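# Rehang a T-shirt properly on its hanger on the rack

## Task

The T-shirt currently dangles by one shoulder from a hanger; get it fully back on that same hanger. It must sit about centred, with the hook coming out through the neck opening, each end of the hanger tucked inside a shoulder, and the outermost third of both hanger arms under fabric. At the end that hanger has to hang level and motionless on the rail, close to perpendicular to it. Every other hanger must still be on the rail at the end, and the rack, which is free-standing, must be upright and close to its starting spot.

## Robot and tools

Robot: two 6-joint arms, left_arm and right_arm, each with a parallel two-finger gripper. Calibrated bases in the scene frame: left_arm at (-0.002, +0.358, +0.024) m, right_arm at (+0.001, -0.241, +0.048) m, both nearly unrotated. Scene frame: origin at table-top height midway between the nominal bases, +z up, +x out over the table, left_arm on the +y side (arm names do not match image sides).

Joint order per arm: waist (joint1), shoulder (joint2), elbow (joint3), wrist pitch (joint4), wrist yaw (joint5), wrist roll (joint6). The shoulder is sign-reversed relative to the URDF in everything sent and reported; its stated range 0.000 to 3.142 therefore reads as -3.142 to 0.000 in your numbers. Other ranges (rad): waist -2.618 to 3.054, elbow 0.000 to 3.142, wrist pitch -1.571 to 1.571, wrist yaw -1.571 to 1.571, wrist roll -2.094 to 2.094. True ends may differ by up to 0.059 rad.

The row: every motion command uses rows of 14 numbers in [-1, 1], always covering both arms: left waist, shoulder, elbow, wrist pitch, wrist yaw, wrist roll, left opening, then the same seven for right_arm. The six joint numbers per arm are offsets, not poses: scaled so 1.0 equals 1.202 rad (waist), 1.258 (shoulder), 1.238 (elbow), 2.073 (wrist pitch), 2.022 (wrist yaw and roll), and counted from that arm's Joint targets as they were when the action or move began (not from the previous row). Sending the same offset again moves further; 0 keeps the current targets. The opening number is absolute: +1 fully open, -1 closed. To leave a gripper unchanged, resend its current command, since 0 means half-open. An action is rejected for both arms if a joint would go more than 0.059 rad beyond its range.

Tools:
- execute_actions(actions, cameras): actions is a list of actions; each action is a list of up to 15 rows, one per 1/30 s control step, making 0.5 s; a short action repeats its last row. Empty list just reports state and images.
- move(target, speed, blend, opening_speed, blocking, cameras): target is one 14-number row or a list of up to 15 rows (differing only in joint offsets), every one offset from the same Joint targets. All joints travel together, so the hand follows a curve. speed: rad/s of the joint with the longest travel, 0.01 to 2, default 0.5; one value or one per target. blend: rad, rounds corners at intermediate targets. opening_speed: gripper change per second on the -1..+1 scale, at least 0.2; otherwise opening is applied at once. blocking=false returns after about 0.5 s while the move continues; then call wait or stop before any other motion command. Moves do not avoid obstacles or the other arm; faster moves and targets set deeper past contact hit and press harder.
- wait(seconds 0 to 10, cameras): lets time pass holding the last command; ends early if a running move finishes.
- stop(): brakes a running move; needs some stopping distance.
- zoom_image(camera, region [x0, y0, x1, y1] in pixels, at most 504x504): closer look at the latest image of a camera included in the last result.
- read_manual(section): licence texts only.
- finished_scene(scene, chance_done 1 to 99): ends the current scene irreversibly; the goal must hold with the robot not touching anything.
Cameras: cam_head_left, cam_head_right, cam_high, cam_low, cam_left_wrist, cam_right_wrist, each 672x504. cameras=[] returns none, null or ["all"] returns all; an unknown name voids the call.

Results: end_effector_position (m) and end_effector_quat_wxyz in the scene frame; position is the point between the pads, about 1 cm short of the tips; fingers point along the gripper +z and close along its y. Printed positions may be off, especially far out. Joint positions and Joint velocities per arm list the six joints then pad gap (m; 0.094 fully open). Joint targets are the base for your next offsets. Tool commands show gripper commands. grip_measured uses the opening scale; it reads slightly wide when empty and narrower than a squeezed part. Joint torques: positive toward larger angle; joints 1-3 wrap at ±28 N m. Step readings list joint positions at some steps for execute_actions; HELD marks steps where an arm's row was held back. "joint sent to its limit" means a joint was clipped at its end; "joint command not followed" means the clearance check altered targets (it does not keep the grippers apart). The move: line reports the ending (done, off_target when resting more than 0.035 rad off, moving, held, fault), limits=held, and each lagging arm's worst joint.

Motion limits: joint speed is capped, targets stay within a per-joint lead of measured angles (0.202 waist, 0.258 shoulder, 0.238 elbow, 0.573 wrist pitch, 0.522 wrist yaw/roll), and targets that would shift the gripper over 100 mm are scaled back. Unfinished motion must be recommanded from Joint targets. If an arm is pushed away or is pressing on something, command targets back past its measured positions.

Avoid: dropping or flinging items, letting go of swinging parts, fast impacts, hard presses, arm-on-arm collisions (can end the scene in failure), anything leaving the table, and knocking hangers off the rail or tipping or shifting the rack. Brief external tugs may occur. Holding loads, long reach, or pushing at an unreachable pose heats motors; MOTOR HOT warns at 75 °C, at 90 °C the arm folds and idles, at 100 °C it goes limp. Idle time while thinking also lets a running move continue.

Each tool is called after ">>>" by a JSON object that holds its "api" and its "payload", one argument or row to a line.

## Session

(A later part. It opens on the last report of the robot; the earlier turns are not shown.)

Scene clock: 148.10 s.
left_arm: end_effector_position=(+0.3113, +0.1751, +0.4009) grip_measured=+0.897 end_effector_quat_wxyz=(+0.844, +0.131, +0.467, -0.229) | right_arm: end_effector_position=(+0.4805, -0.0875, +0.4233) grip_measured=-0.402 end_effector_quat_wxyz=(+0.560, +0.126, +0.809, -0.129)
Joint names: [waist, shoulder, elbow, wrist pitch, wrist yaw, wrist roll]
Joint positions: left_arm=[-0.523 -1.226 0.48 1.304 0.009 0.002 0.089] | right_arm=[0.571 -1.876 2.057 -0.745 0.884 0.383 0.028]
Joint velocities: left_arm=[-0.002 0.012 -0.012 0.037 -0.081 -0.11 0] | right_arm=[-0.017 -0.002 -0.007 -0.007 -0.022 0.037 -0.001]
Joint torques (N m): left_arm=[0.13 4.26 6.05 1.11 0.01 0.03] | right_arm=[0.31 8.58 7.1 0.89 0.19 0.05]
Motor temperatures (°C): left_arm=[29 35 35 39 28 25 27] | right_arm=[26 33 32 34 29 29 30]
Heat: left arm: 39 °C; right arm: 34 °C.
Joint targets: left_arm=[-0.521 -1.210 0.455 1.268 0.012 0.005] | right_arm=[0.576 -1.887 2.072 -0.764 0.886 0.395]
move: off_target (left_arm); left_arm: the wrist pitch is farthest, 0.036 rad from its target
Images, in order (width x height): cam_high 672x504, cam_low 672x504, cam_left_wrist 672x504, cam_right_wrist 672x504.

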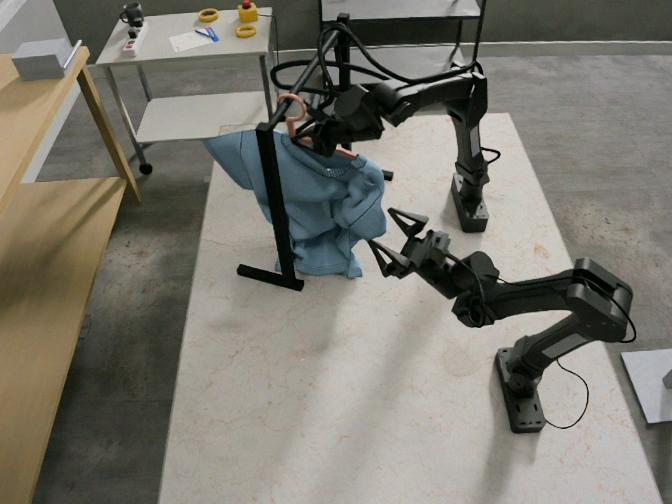

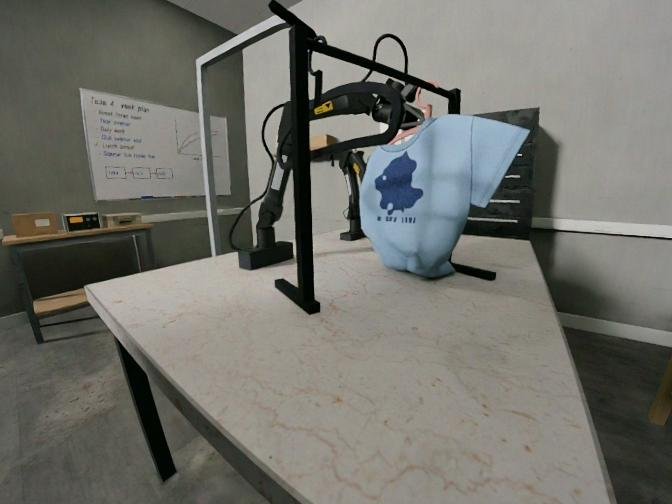

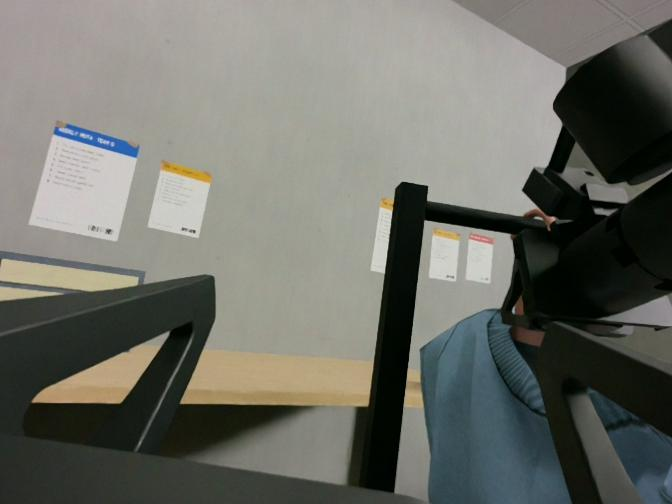

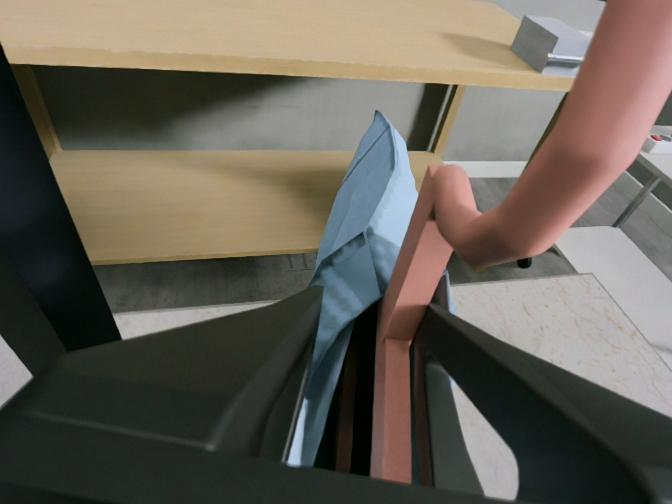

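>>> {"api": "move", "payload": {
  "target": [0,0,0,0,0,0,0.9,0,0,0,0,0,0,0.4],
  "opening_speed": 0.8,
  "cameras": []
}}

>>> {"api": "move", "payload": {
  "target": [
    [0,0,0,0,0,0,0.9,0.112,0.016,0.089,-0.113,0.053,0.068,0.4],
    [0,0,0,0,0,0,0.9,0.224,0.032,0.178,-0.226,0.106,0.136,0.4]
  ],
  "blend": 0.05,
  "speed": 0.3,
  "cameras": ["cam_right_wrist","cam_high","cam_head_right"]
}}

Scene clock: 149.90 s.
left_arm: end_effector_position=(+0.3113, +0.1751, +0.4009) grip_measured=+0.897 end_effector_quat_wxyz=(+0.844, +0.131, +0.467, -0.229) | right_arm: end_effector_position=(+0.4805, -0.0875, +0.4233) grip_measured=+0.398 end_effector_quat_wxyz=(+0.560, +0.126, +0.809, -0.129)
Joint names: [waist, shoulder, elbow, wrist pitch, wrist yaw, wrist roll]
Joint positions: left_arm=[-0.523 -1.226 0.48 1.304 0.009 0.002 0.089] | right_arm=[0.571 -1.876 2.057 -0.745 0.884 0.383 0.066]
Joint velocities: left_arm=[-0.012 -0.007 0.007 -0.007 0.022 -0.095 0] | right_arm=[0.007 0.007 -0.002 0.022 -0.022 -0.007 0]
Joint torques (N m): left_arm=[0.08 4.3 5.87 1.1 -0.04 0.02] | right_arm=[0.31 8.58 7.12 0.87 0.19 0.05]
Motor temperatures (°C): left_arm=[29 35 35 39 28 25 27] | right_arm=[26 33 32 34 29 29 30]
Heat: left arm: 39 °C; right arm: 34 °C.
Joint targets: left_arm=[-0.521 -1.210 0.455 1.268 0.012 0.005] | right_arm=[0.576 -1.887 2.072 -0.764 0.886 0.395]
move: off_target (left_arm); left_arm: the wrist pitch is farthest, 0.036 rad from its target
No camera images: "cameras" was empty.

Scene clock: 152.17 s.
left_arm: end_effector_position=(+0.3113, +0.1751, +0.4009) grip_measured=+0.897 end_effector_quat_wxyz=(+0.844, +0.131, +0.467, -0.229) | right_arm: end_effector_position=(+0.3863, -0.0329, +0.4499) grip_measured=+0.398 end_effector_quat_wxyz=(+0.552, +0.103, +0.817, -0.132)
Joint names: [waist, shoulder, elbow, wrist pitch, wrist yaw, wrist roll]
Joint positions: left_arm=[-0.523 -1.226 0.48 1.304 0.009 0.002 0.089] | right_arm=[0.844 -1.876 2.258 -1.214 1.068 0.657 0.066]
Joint velocities: left_arm=[0.002 0.012 0.002 -0.022 0.037 0.066 0] | right_arm=[-0.007 0.032 0.007 -0.037 -0.037 0.007 0]
Joint torques (N m): left_arm=[0.27 4.45 5.93 1.11 -0.02 0.04] | right_arm=[0.06 11.25 7.8 0.69 0.59 0.07]
Motor temperatures (°C): left_arm=[29 35 35 39 28 25 27] | right_arm=[26 33 32 34 29 29 30]
Heat: left arm: 39 °C; right arm: 34 °C.
Joint targets: left_arm=[-0.521 -1.210 0.455 1.268 0.012 0.005] | right_arm=[0.845 -1.846 2.293 -1.233 1.100 0.670]
move: off_target (left_arm); left_arm: the wrist pitch is farthest, 0.036 rad from its target
Images, in order (width x height): cam_head_right 672x504, cam_high 672x504, cam_right_wrist 672x504.

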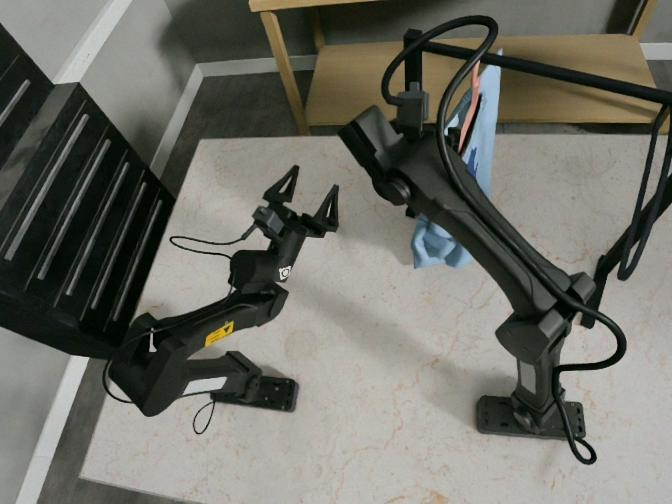

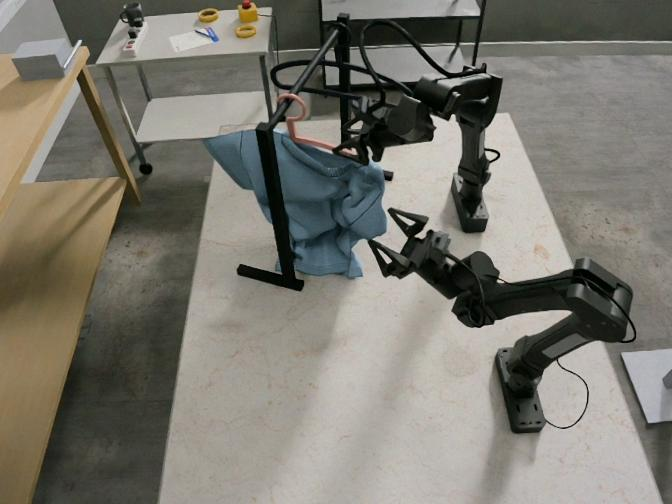

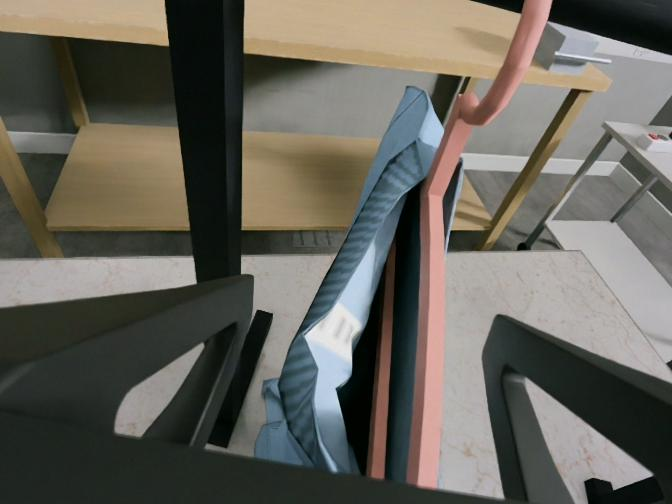

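>>> {"api": "move", "payload": {
  "target": [
    [0,0,0,0,0,0,0.9,-0.1,0.434,0,0.05,-0.05,-0.1,0.4],
    [0,0,0,0,0,0,0.9,-0.952,0.434,-0.64,0.595,-0.767,-0.331,0.4],
    [0,0,0,0,0,0,0.9,-0.886,0.227,-0.939,0.754,-0.767,-0.351,0.4]
  ],
  "blend": 0.1,
  "speed": 0.7
}}

Scene clock: 157.57 s.
left_arm: end_effector_position=(+0.3113, +0.1751, +0.4009) grip_measured=+0.897 end_effector_quat_wxyz=(+0.844, +0.131, +0.467, -0.229) | right_arm: end_effector_position=(+0.4676, -0.2784, +0.5143) grip_measured=+0.399 end_effector_quat_wxyz=(+0.817, -0.127, +0.562, -0.025)
Joint names: [waist, shoulder, elbow, wrist pitch, wrist yaw, wrist roll]
Joint positions: left_arm=[-0.523 -1.226 0.48 1.304 0.009 0.002 0.089] | right_arm=[-0.244 -1.464 1.223 0.613 -0.397 -0.103 0.066]
Joint velocities: left_arm=[-0.012 -0.012 -0.012 0.007 0.095 -0.051 0.001] | right_arm=[-0.002 0.027 -0.012 -0.022 -0.066 -0.022 -0.001]
Joint torques (N m): left_arm=[-0.02 4.29 5.98 1.14 -0.01 0] | right_arm=[1.1 0.83 2.54 -0.44 -0.21 0.36]
Motor temperatures (°C): left_arm=[29 34 34 38 28 25 27] | right_arm=[26 33 32 35 29 29 30]
Heat: left arm: 38 °C; right arm: 35 °C.
Joint targets: left_arm=[-0.521 -1.210 0.455 1.268 0.012 0.005] | right_arm=[-0.229 -1.525 1.165 0.433 -0.433 -0.062]
move: off_target (left_arm, right_arm); left_arm: the wrist pitch is farthest, 0.036 rad from its target; right_arm: the wrist pitch is farthest, 0.283 rad from its target

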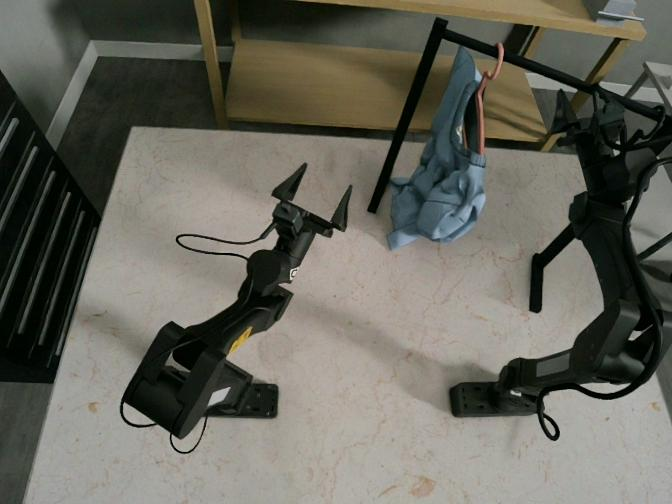

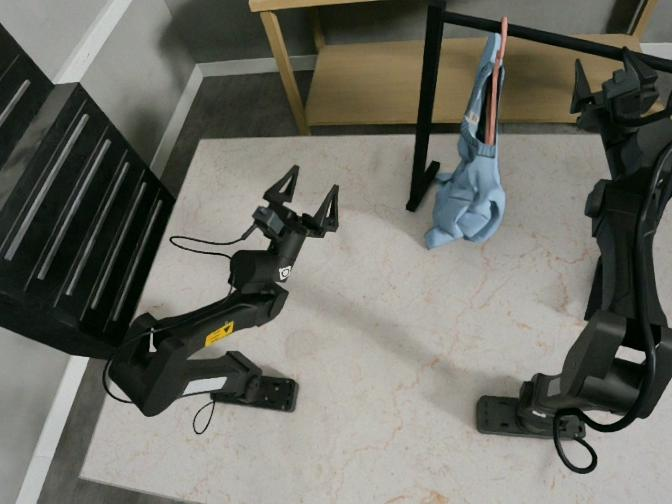

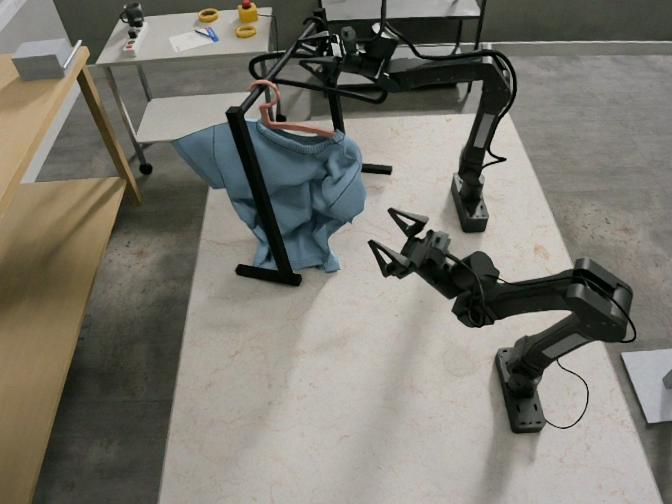

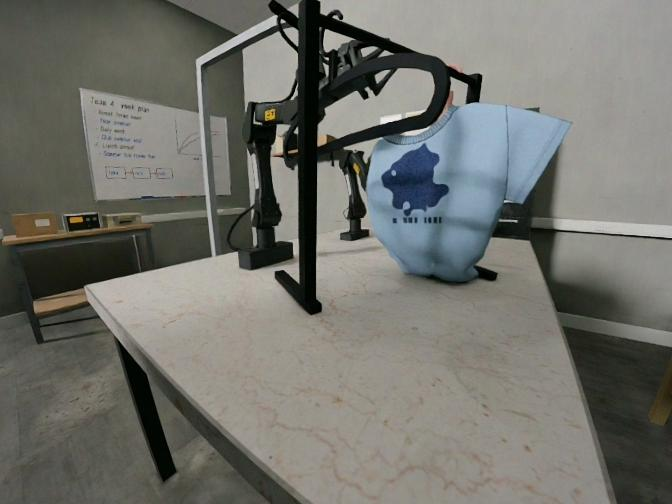

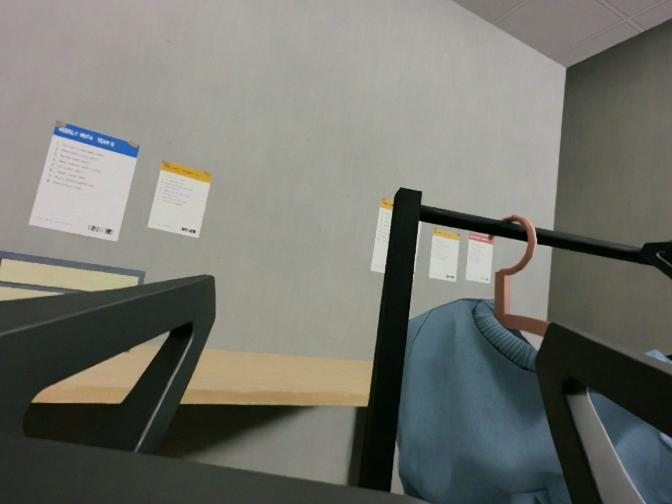

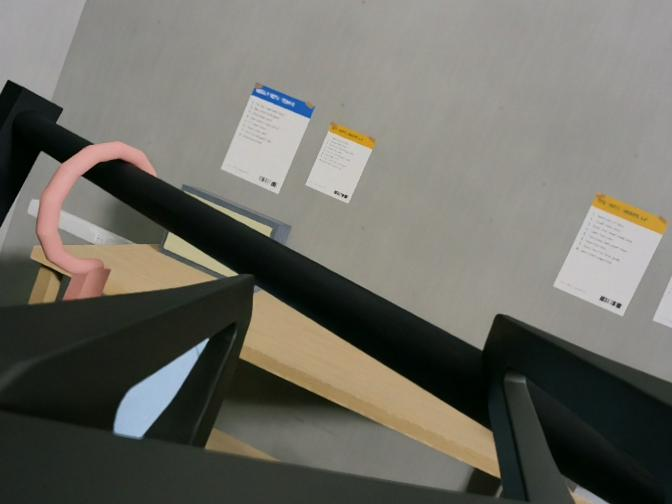

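>>> {"api": "move", "payload": {
  "target": [0,0,0,0,0,0,0.9,0,0.29,-0.17,0.07,0,0,0.4],
  "speed": 0.15
}}

Scene clock: 160.67 s.
left_arm: end_effector_position=(+0.3113, +0.1751, +0.4009) grip_measured=+0.897 end_effector_quat_wxyz=(+0.844, +0.131, +0.467, -0.229) | right_arm: end_effector_position=(+0.3958, -0.2451, +0.5034) grip_measured=+0.399 end_effector_quat_wxyz=(+0.817, -0.147, +0.557, +0.008)
Joint names: [waist, shoulder, elbow, wrist pitch, wrist yaw, wrist roll]
Joint positions: left_arm=[-0.523 -1.226 0.48 1.304 0.009 0.002 0.089] | right_arm=[-0.224 -1.184 0.969 0.597 -0.449 -0.075 0.066]
Joint velocities: left_arm=[-0.007 -0.007 -0.007 -0.037 -0.037 -0.037 0] | right_arm=[-0.007 -0.012 -0.007 0.037 -0.007 0.037 0]
Joint torques (N m): left_arm=[0.21 4.21 5.75 1.08 -0.03 0.02] | right_arm=[-0.38 5.57 5.56 0.9 0.19 0.1]
Motor temperatures (°C): left_arm=[29 34 34 38 28 25 27] | right_arm=[26 33 32 35 29 29 29]
Heat: left arm: 38 °C; right arm: 35 °C.
Joint targets: left_arm=[-0.521 -1.210 0.455 1.268 0.012 0.005] | right_arm=[-0.229 -1.160 0.954 0.578 -0.433 -0.062]
move: off_target (left_arm); left_arm: the wrist pitch is farthest, 0.036 rad from its target

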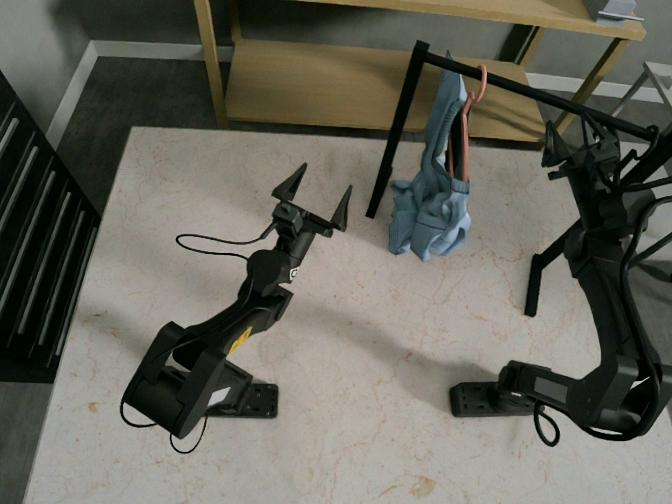

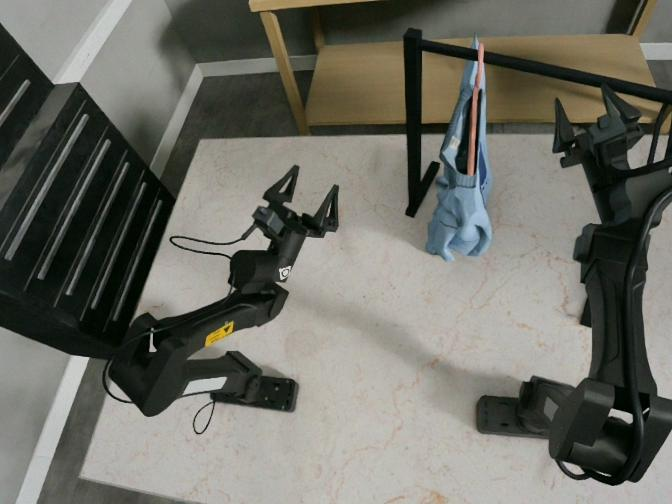

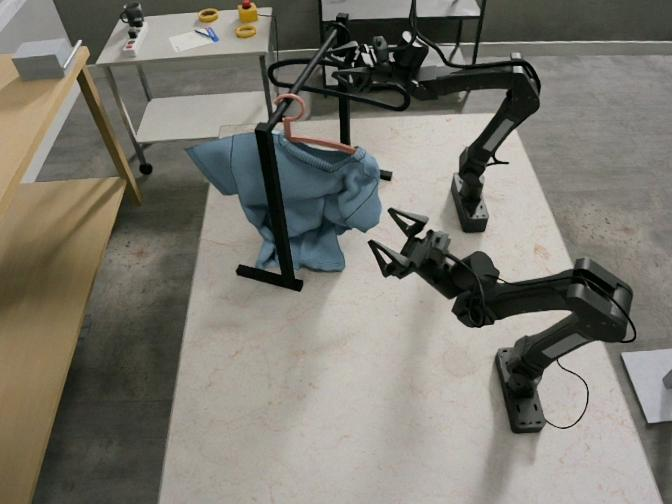

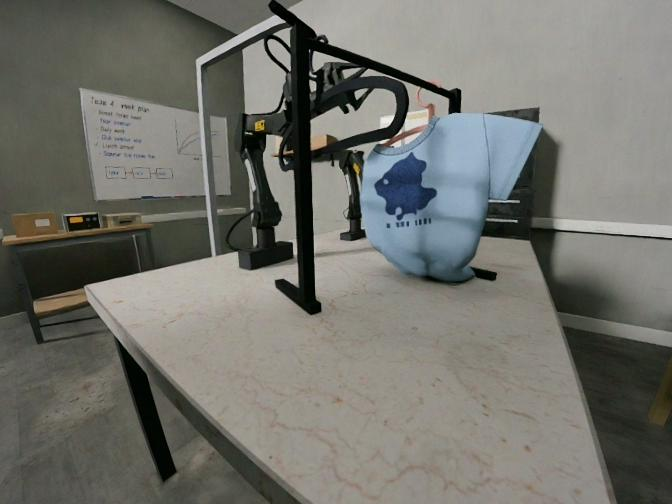

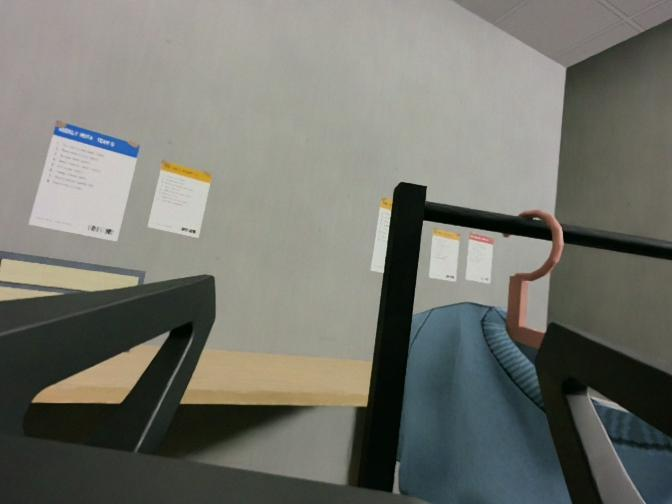

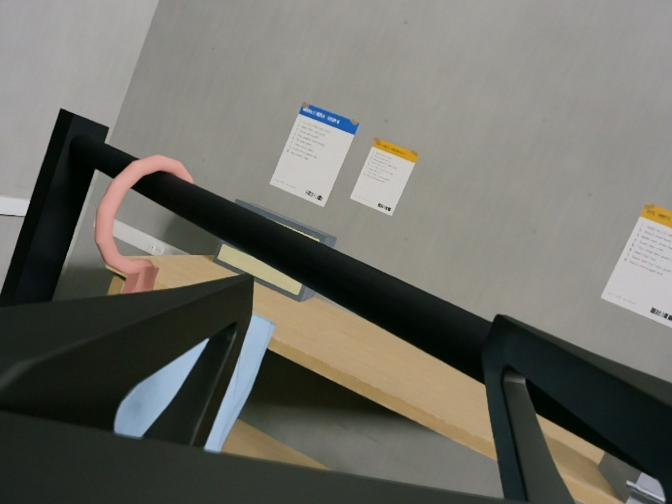

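>>> {"api": "zoom_image", "payload": {
  "camera": "cam_high",
  "region": [170, 70, 410, 280]
}}

>>> {"api": "zoom_image", "payload": {
  "camera": "cam_low",
  "region": [340, 60, 560, 280]
}}

>>> {"api": "zoom_image", "payload": {
  "camera": "cam_head_right",
  "region": [380, 20, 560, 270]
}}

Scaled by 2.100 from the camera's 672x504 image, which has a finer 960x720 frame.

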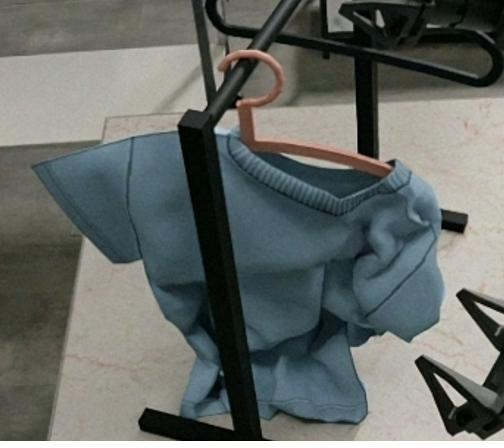

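Scaled by 2.291 from the camera's 672x504 image, which has a finer 960x720 frame.

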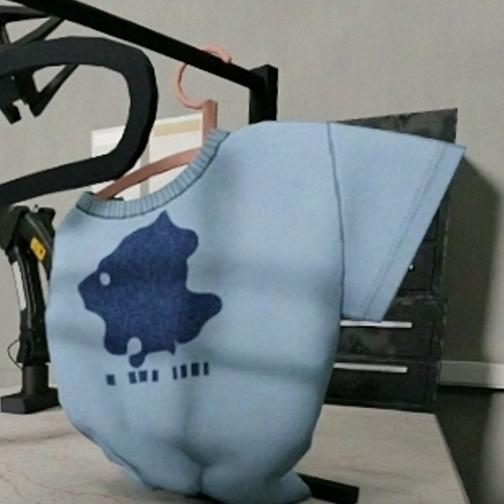

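Scaled by 2.016 from the camera's 672x504 image, which has a finer 960x720 frame.

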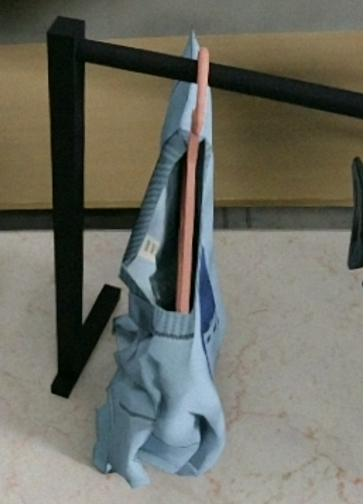

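>>> {"api": "move", "payload": {
  "target": [-0.3,-0.15,0.1,0,0,0,0.9,0,0,0,0,0,0,0.4],
  "speed": 0.5,
  "cameras": ["cam_left_wrist","cam_high"]
}}

>>> {"api": "zoom_image", "payload": {
  "camera": "cam_left_wrist",
  "region": [150, 120, 600, 500]
}}

Scene clock: 162.60 s.
left_arm: end_effector_position=(+0.2520, +0.0457, +0.3727) grip_measured=+0.897 end_effector_quat_wxyz=(+0.768, +0.230, +0.472, -0.367) | right_arm: end_effector_position=(+0.3958, -0.2451, +0.5034) grip_measured=+0.399 end_effector_quat_wxyz=(+0.817, -0.147, +0.557, +0.008)
Joint names: [waist, shoulder, elbow, wrist pitch, wrist yaw, wrist roll]
Joint positions: left_arm=[-0.882 -1.385 0.549 1.301 0.012 0.002 0.089] | right_arm=[-0.224 -1.184 0.969 0.597 -0.449 -0.075 0.066]
Joint velocities: left_arm=[0.002 -0.007 -0.007 -0.007 0.051 -0.066 0] | right_arm=[-0.007 0.007 -0.007 -0.081 0.007 0.051 -0.002]
Joint torques (N m): left_arm=[-0.08 3.19 10.69 1.25 -0.09 0.06] | right_arm=[-0.38 5.57 5.53 0.9 0.2 0.08]
Motor temperatures (°C): left_arm=[29 34 34 38 28 25 27] | right_arm=[26 33 31 35 29 29 29]
Heat: left arm: 38 °C; right arm: 35 °C.
Joint targets: left_arm=[-0.882 -1.399 0.579 1.268 0.012 0.005] | right_arm=[-0.229 -1.160 0.954 0.578 -0.433 -0.062]
move: done
Images, in order (width x height): cam_high 672x504, cam_left_wrist 672x504.

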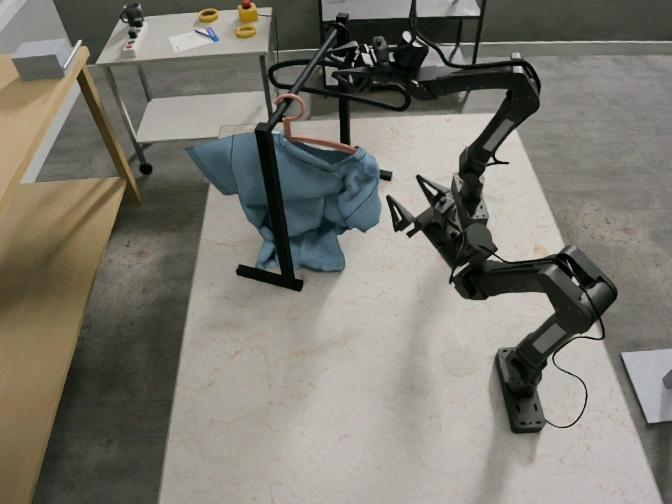

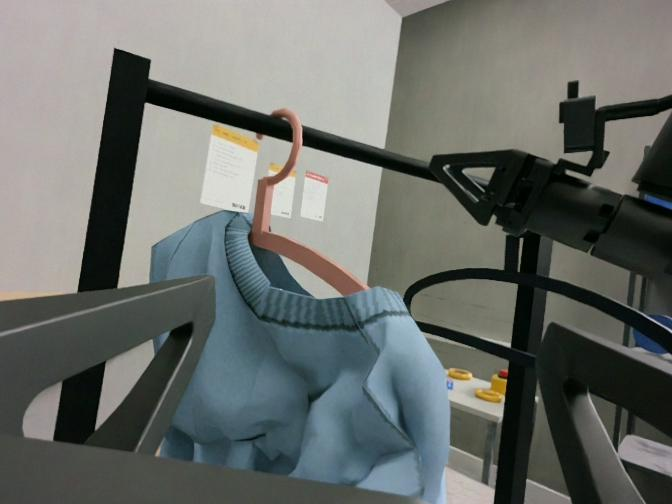

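Scaled by 1.120 from the camera's 672x504 image, which has a finer 960x720 frame.

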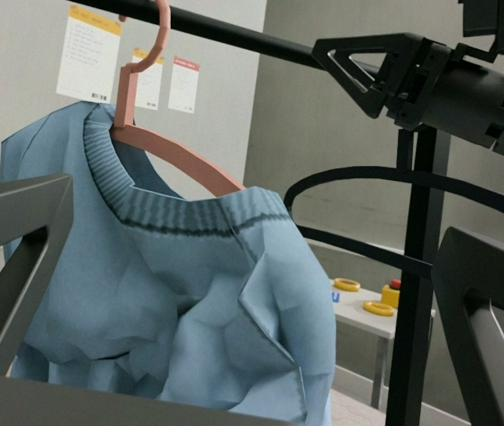

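>>> {"api": "move", "payload": {
  "target": [0,0,0,0,0,0,0.9,0.007,-0.119,-0.064,-0.129,-0.008,0.011,0.4],
  "speed": 0.3,
  "cameras": ["cam_right_wrist"]
}}

>>> {"api": "move", "payload": {
  "target": [0,0,0,0,0,0,0.9,0,-0.223,0.222,-0.005,0,0,0.4],
  "speed": 0.2,
  "cameras": ["cam_right_wrist","cam_left_wrist"]
}}

Scene clock: 164.87 s.
left_arm: end_effector_position=(+0.2524, +0.0461, +0.3727) grip_measured=+0.897 end_effector_quat_wxyz=(+0.768, +0.229, +0.472, -0.366) | right_arm: end_effector_position=(+0.4376, -0.2556, +0.3558) grip_measured=+0.399 end_effector_quat_wxyz=(+0.675, -0.090, +0.729, +0.073)
Joint names: [waist, shoulder, elbow, wrist pitch, wrist yaw, wrist roll]
Joint positions: left_arm=[-0.882 -1.385 0.549 1.301 0.009 0.002 0.089] | right_arm=[-0.224 -1.307 0.886 0.334 -0.44 -0.052 0.066]
Joint velocities: left_arm=[-0.017 0.002 -0.017 0.007 0.051 0.007 -0.001] | right_arm=[-0.027 -0.002 -0.007 0.022 0.051 0.095 0]
Joint torques (N m): left_arm=[0.09 3.15 10.85 1.26 -0.01 0] | right_arm=[0.25 4.52 5.97 1.06 -0.05 0.07]
Motor temperatures (°C): left_arm=[29 34 35 38 28 25 27] | right_arm=[26 32 31 35 29 29 29]
Heat: left arm: 38 °C; right arm: 35 °C.
Joint targets: left_arm=[-0.882 -1.399 0.579 1.268 0.012 0.005] | right_arm=[-0.220 -1.310 0.875 0.311 -0.449 -0.039]
move: done
Images, in order (width x height): cam_right_wrist 672x504.

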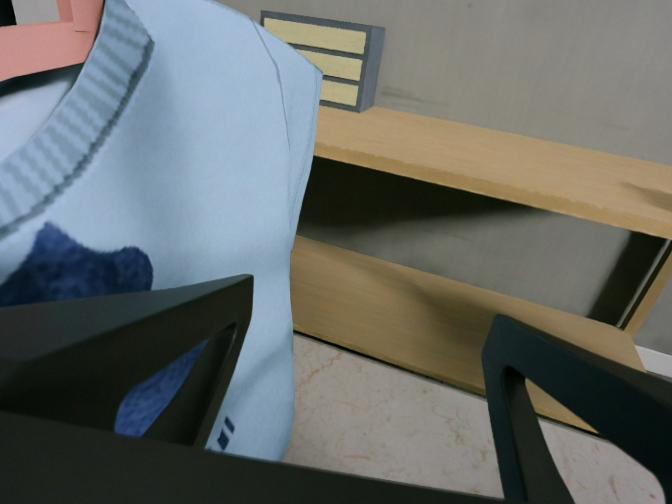

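Scene clock: 166.60 s.
left_arm: end_effector_position=(+0.2524, +0.0461, +0.3727) grip_measured=+0.897 end_effector_quat_wxyz=(+0.768, +0.229, +0.472, -0.366) | right_arm: end_effector_position=(+0.5028, -0.2696, +0.3363) grip_measured=+0.399 end_effector_quat_wxyz=(+0.651, -0.082, +0.750, +0.081)
Joint names: [waist, shoulder, elbow, wrist pitch, wrist yaw, wrist roll]
Joint positions: left_arm=[-0.882 -1.385 0.549 1.301 0.009 0.002 0.089] | right_arm=[-0.224 -1.581 1.105 0.323 -0.44 -0.051 0.066]
Joint velocities: left_arm=[-0.022 -0.012 0.012 -0.007 0.022 0.095 -0.001] | right_arm=[0.012 0.002 0.002 -0.051 0.037 -0.051 -0.001]
Joint torques (N m): left_arm=[-0.13 3.22 10.82 1.26 0.02 0.05] | right_arm=[0.27 6.53 10.03 1.09 -0.07 0.05]
Motor temperatures (°C): left_arm=[29 34 35 38 28 25 27] | right_arm=[26 32 32 35 29 29 29]
Heat: left arm: 38 °C; right arm: 35 °C.
Joint targets: left_arm=[-0.882 -1.399 0.579 1.268 0.012 0.005] | right_arm=[-0.220 -1.591 1.150 0.301 -0.449 -0.039]
move: off_target (right_arm); right_arm: the elbow is farthest, 0.045 rad from its target
Images, in order (width x height): cam_left_wrist 672x504, cam_right_wrist 672x504.

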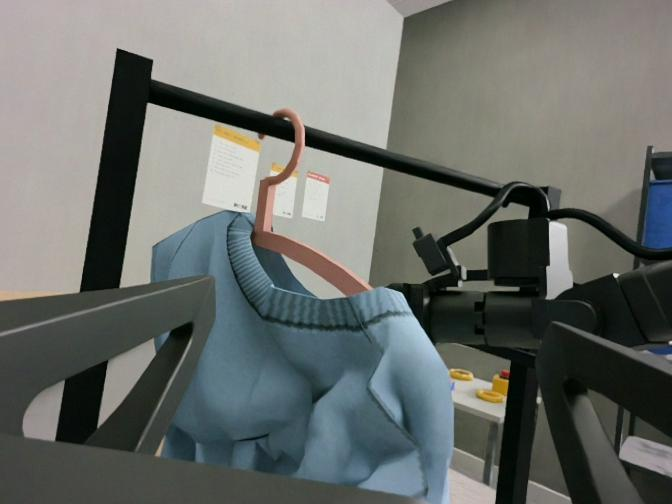

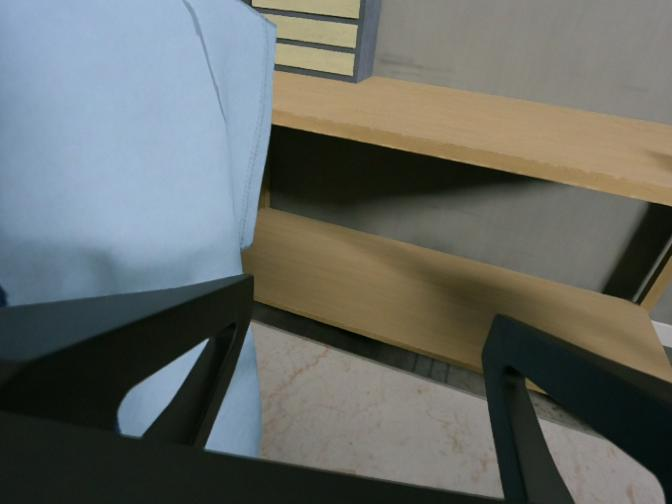

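>>> {"api": "move", "payload": {
  "target": [0,0,0,0,0,0,0.9,0.1,-0.659,0.04,0.5735,-0.025,0.0935,1],
  "speed": 0.4,
  "cameras": ["cam_right_wrist","cam_low"]
}}

Scene clock: 173.33 s.
left_arm: end_effector_position=(+0.2524, +0.0461, +0.3727) grip_measured=+0.897 end_effector_quat_wxyz=(+0.768, +0.229, +0.472, -0.366) | right_arm: end_effector_position=(+0.5807, -0.2072, +0.1780) grip_measured=+0.998 end_effector_quat_wxyz=(+0.748, -0.120, +0.629, +0.173)
Joint names: [waist, shoulder, elbow, wrist pitch, wrist yaw, wrist roll]
Joint positions: left_arm=[-0.882 -1.385 0.549 1.301 0.009 0.002 0.089] | right_arm=[-0.104 -2.406 1.166 1.446 -0.498 0.138 0.094]
Joint velocities: left_arm=[0.007 0.007 -0.012 -0.066 -0.007 0.022 0] | right_arm=[-0.007 -0.002 -0.017 -0.037 0.051 -0.066 0]
Joint torques (N m): left_arm=[-0.17 3.18 10.77 1.28 0 -0.01] | right_arm=[0.31 10.88 6.95 1.56 0 0.06]
Motor temperatures (°C): left_arm=[29 34 35 38 28 25 27] | right_arm=[26 33 32 36 29 29 29]
Heat: left arm: 38 °C; right arm: 36 °C.
Joint targets: left_arm=[-0.882 -1.399 0.579 1.268 0.012 0.005] | right_arm=[-0.100 -2.420 1.199 1.489 -0.499 0.150]
move: off_target (right_arm); right_arm: the wrist pitch is farthest, 0.044 rad from its target
Images, in order (width x height): cam_low 672x504, cam_right_wrist 672x504.

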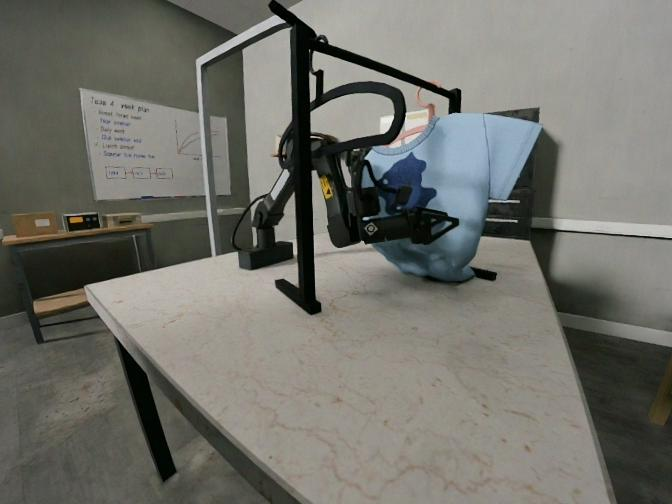

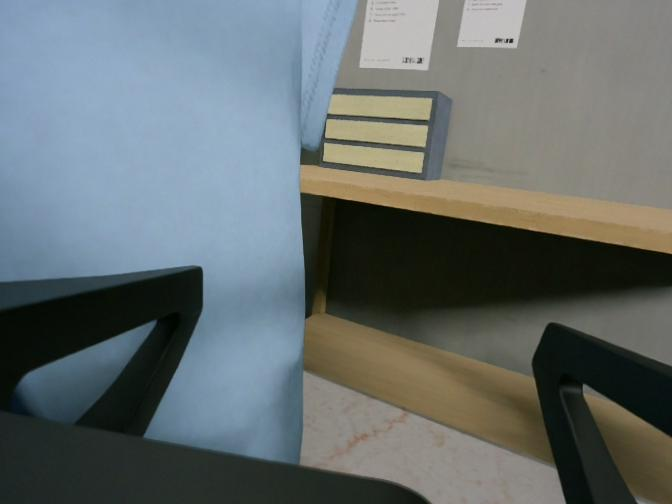

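>>> {"api": "move", "payload": {
  "target": [
    [0,0,0,0,0,0,0.9,-0.1,0.65,-0.242,-0.35,0.025,-0.07,0.4],
    [0,0,0,0,0,0,0.9,0,1,-0.16,-0.67,0.1,-0.074,0.4]
  ],
  "speed": 0.5,
  "blend": 0.05,
  "cameras": ["cam_right_wrist"]
}}

Scene clock: 178.87 s.
left_arm: end_effector_position=(+0.2524, +0.0461, +0.3727) grip_measured=+0.897 end_effector_quat_wxyz=(+0.768, +0.229, +0.472, -0.366) | right_arm: end_effector_position=(+0.4151, -0.2251, +0.3941) grip_measured=+0.402 end_effector_quat_wxyz=(+0.670, -0.065, +0.735, +0.080)
Joint names: [waist, shoulder, elbow, wrist pitch, wrist yaw, wrist roll]
Joint positions: left_arm=[-0.882 -1.385 0.549 1.301 0.009 0.002 0.089] | right_arm=[-0.105 -1.179 0.962 0.123 -0.299 0.003 0.066]
Joint velocities: left_arm=[0.012 0.002 -0.007 -0.022 0.037 0.022 0] | right_arm=[-0.002 -0.002 -0.012 0.051 0.007 0.007 -0.001]
Joint torques (N m): left_arm=[-0.02 3.33 10.82 1.29 -0.06 0.07] | right_arm=[0.31 5.14 9.69 1.07 0.04 -0.11]
Motor temperatures (°C): left_arm=[29 33 36 38 28 25 27] | right_arm=[26 33 32 36 29 29 29]
Heat: left arm: 38 °C; right arm: 36 °C.
Joint targets: left_arm=[-0.882 -1.399 0.579 1.268 0.012 0.005] | right_arm=[-0.100 -1.162 1.001 0.101 -0.297 0.000]
move: off_target (right_arm); right_arm: the elbow is farthest, 0.039 rad from its target
Images, in order (width x height): cam_right_wrist 672x504.

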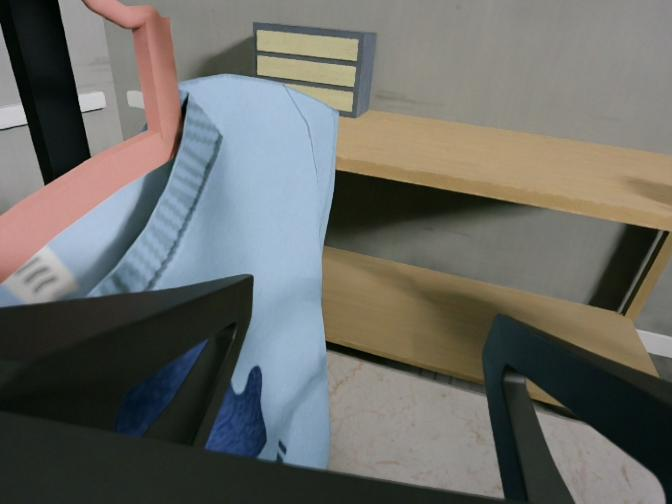

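>>> {"api": "move", "payload": {
  "target": [0,0,0,0,0,0,0.9,0.323,0.033,-0.13,0.072,0.211,0,-0.1],
  "speed": 0.3,
  "cameras": ["cam_right_wrist","cam_left_wrist"]
}}

Scene clock: 182.13 s.
left_arm: end_effector_position=(+0.2524, +0.0461, +0.3727) grip_measured=+0.897 end_effector_quat_wxyz=(+0.768, +0.229, +0.472, -0.366) | right_arm: end_effector_position=(+0.3984, -0.1392, +0.3718) grip_measured=-0.098 end_effector_quat_wxyz=(+0.672, -0.069, +0.735, +0.058)
Joint names: [waist, shoulder, elbow, wrist pitch, wrist yaw, wrist roll]
Joint positions: left_arm=[-0.882 -1.385 0.549 1.301 0.009 0.002 0.089] | right_arm=[0.285 -1.147 0.855 0.202 0.117 0.003 0.042]
Joint velocities: left_arm=[-0.002 -0.007 0.007 0.051 -0.066 -0.11 -0.001] | right_arm=[-0.012 0.027 -0.002 0.022 0.051 -0.007 0.001]
Joint torques (N m): left_arm=[0.02 3.22 11.03 1.24 0 0.04] | right_arm=[0.18 5.83 5.85 1.76 0.07 -0.11]
Motor temperatures (°C): left_arm=[29 33 36 38 28 25 27] | right_arm=[26 33 32 36 29 29 29]
Heat: left arm: 38 °C; right arm: 36 °C.
Joint targets: left_arm=[-0.882 -1.399 0.579 1.268 0.012 0.005] | right_arm=[0.288 -1.120 0.841 0.250 0.129 0.000]
move: off_target (right_arm); right_arm: the wrist pitch is farthest, 0.049 rad from its target
Images, in order (width x height): cam_left_wrist 672x504, cam_right_wrist 672x504.

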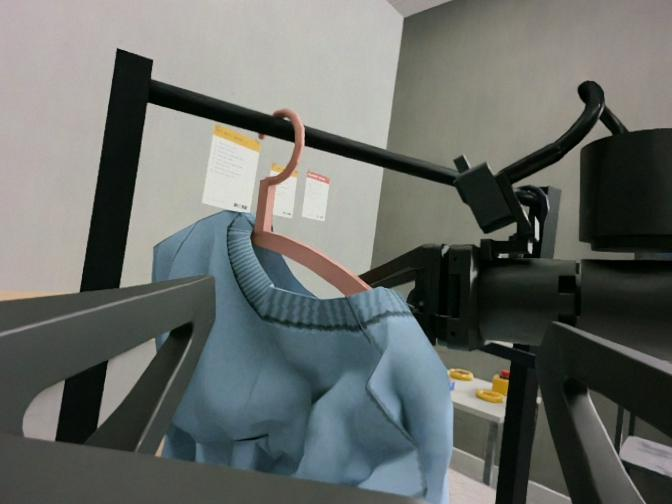

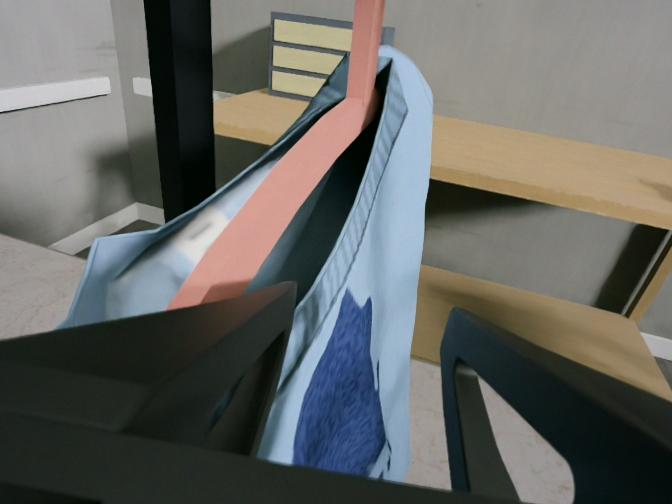

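>>> {"api": "move", "payload": {
  "target": [0,0,0,0,0,0,0.9,-0.019,-0.266,0.198,0.02,0,0,-0.1],
  "speed": 0.2,
  "cameras": ["cam_right_wrist","cam_left_wrist"]
}}

Scene clock: 184.30 s.
left_arm: end_effector_position=(+0.2524, +0.0461, +0.3727) grip_measured=+0.897 end_effector_quat_wxyz=(+0.768, +0.229, +0.472, -0.366) | right_arm: end_effector_position=(+0.4674, -0.1258, +0.3454) grip_measured=-0.098 end_effector_quat_wxyz=(+0.645, -0.068, +0.760, +0.047)
Joint names: [waist, shoulder, elbow, wrist pitch, wrist yaw, wrist roll]
Joint positions: left_arm=[-0.882 -1.385 0.549 1.301 0.009 0.002 0.089] | right_arm=[0.27 -1.447 1.039 0.242 0.119 0.003 0.042]
Joint velocities: left_arm=[0.007 0.002 -0.002 -0.066 -0.037 0.007 -0.001] | right_arm=[-0.002 -0.002 0.002 -0.037 -0.037 0.022 0.001]
Joint torques (N m): left_arm=[-0.17 3.17 10.86 1.25 0.04 0.03] | right_arm=[-0.44 5.55 10.22 1.78 0.08 -0.1]
Motor temperatures (°C): left_arm=[29 33 36 38 28 25 27] | right_arm=[26 33 32 37 29 29 29]
Heat: left arm: 38 °C; right arm: 37 °C.
Joint targets: left_arm=[-0.882 -1.399 0.579 1.268 0.012 0.005] | right_arm=[0.265 -1.454 1.086 0.291 0.129 0.000]
move: off_target (right_arm); right_arm: the wrist pitch is farthest, 0.050 rad from its target
Images, in order (width x height): cam_left_wrist 672x504, cam_right_wrist 672x504.

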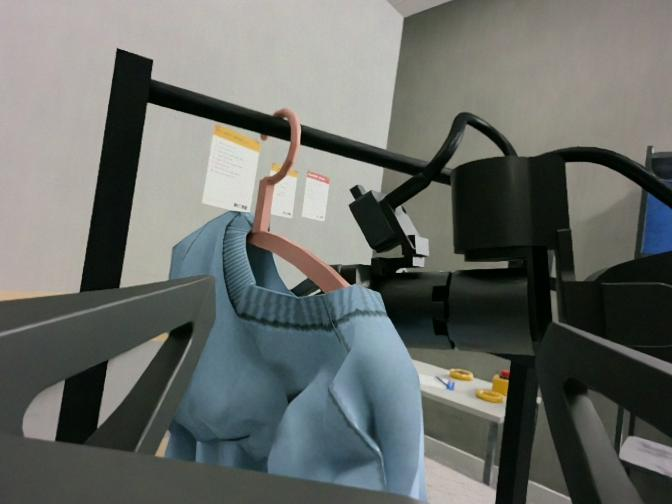

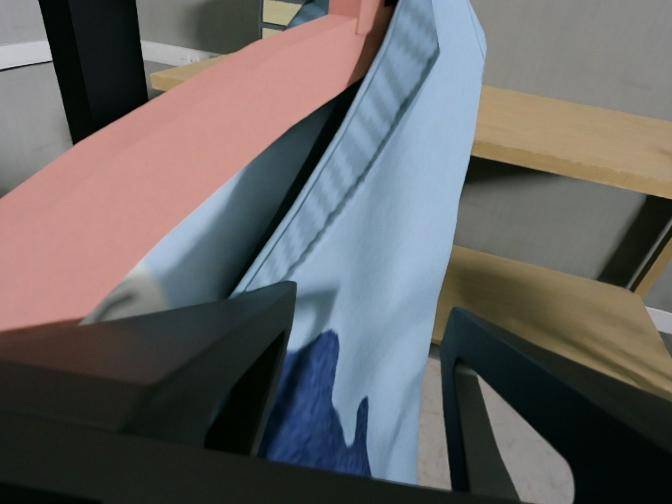

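>>> {"api": "move", "payload": {
  "target": [0,0,0,0,0,0,0.9,0.029,0.218,-0.138,0.0164,0,0,-0.1],
  "speed": 0.3,
  "cameras": ["cam_right_wrist"]
}}

>>> {"api": "move", "payload": {
  "target": [0,0,0,0,0,0,0.9,-0.029,-0.211,0.173,0.0386,0,0,-0.1],
  "speed": 0.2,
  "cameras": ["cam_right_wrist"]
}}

Scene clock: 186.23 s.
left_arm: end_effector_position=(+0.2524, +0.0461, +0.3727) grip_measured=+0.897 end_effector_quat_wxyz=(+0.768, +0.229, +0.472, -0.366) | right_arm: end_effector_position=(+0.4115, -0.1312, +0.4070) grip_measured=-0.098 end_effector_quat_wxyz=(+0.707, -0.065, +0.701, +0.068)
Joint names: [waist, shoulder, elbow, wrist pitch, wrist yaw, wrist roll]
Joint positions: left_arm=[-0.882 -1.385 0.549 1.301 0.009 0.002 0.089] | right_arm=[0.295 -1.203 0.931 0.28 0.119 0.003 0.042]
Joint velocities: left_arm=[-0.007 0.012 0.002 0.007 -0.095 0.037 0] | right_arm=[0.002 0.027 0.007 0.022 0.007 0.051 0]
Joint torques (N m): left_arm=[-0.1 3.45 10.8 1.3 -0.06 -0.01] | right_arm=[0.38 5.85 5.7 1.72 0.07 -0.1]
Motor temperatures (°C): left_arm=[29 33 36 38 28 25 27] | right_arm=[26 33 32 37 29 29 29]
Heat: left arm: 38 °C; right arm: 37 °C.
Joint targets: left_arm=[-0.882 -1.399 0.579 1.268 0.012 0.005] | right_arm=[0.300 -1.180 0.915 0.325 0.129 0.000]
move: off_target (right_arm); right_arm: the wrist pitch is farthest, 0.045 rad from its target
Images, in order (width x height): cam_right_wrist 672x504.

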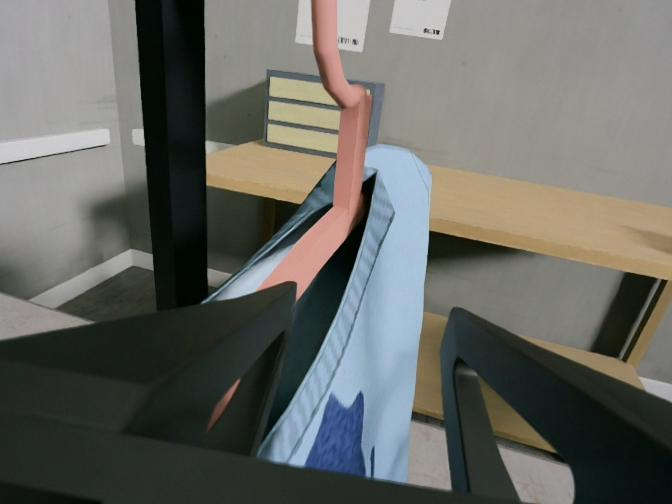

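Scene clock: 188.07 s.
left_arm: end_effector_position=(+0.2524, +0.0461, +0.3727) grip_measured=+0.897 end_effector_quat_wxyz=(+0.768, +0.229, +0.472, -0.366) | right_arm: end_effector_position=(+0.4706, -0.1270, +0.3993) grip_measured=-0.098 end_effector_quat_wxyz=(+0.705, -0.053, +0.705, +0.055)
Joint names: [waist, shoulder, elbow, wrist pitch, wrist yaw, wrist roll]
Joint positions: left_arm=[-0.882 -1.385 0.549 1.301 0.009 0.002 0.089] | right_arm=[0.27 -1.438 1.082 0.357 0.129 0.003 0.042]
Joint velocities: left_arm=[-0.027 0.007 -0.007 -0.007 -0.037 0.037 -0.001] | right_arm=[0.012 0.002 0.012 0.051 -0.051 0.007 0]
Joint torques (N m): left_arm=[-0.05 3.15 10.92 1.24 -0.07 -0.01] | right_arm=[-0.42 5.44 10.22 1.76 0.06 -0.1]
Motor temperatures (°C): left_arm=[29 33 36 38 28 25 27] | right_arm=[26 33 32 38 29 29 29]
Heat: left arm: 38 °C; right arm: 38 °C.
Joint targets: left_arm=[-0.882 -1.399 0.579 1.268 0.012 0.005] | right_arm=[0.265 -1.446 1.129 0.405 0.129 0.000]
move: off_target (right_arm); right_arm: the wrist pitch is farthest, 0.048 rad from its target
Images, in order (width x height): cam_right_wrist 672x504.

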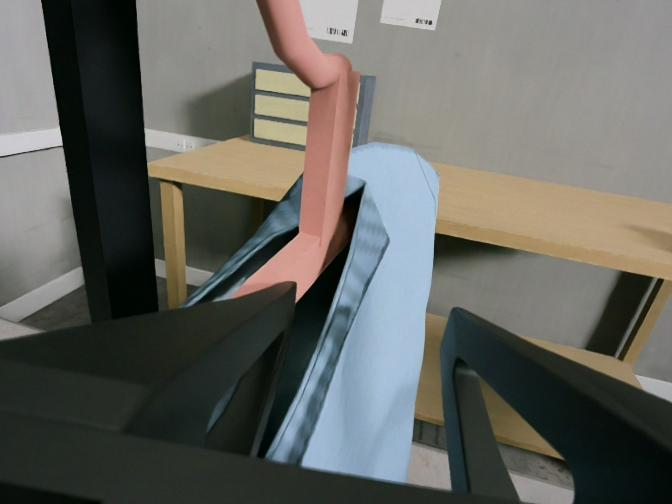

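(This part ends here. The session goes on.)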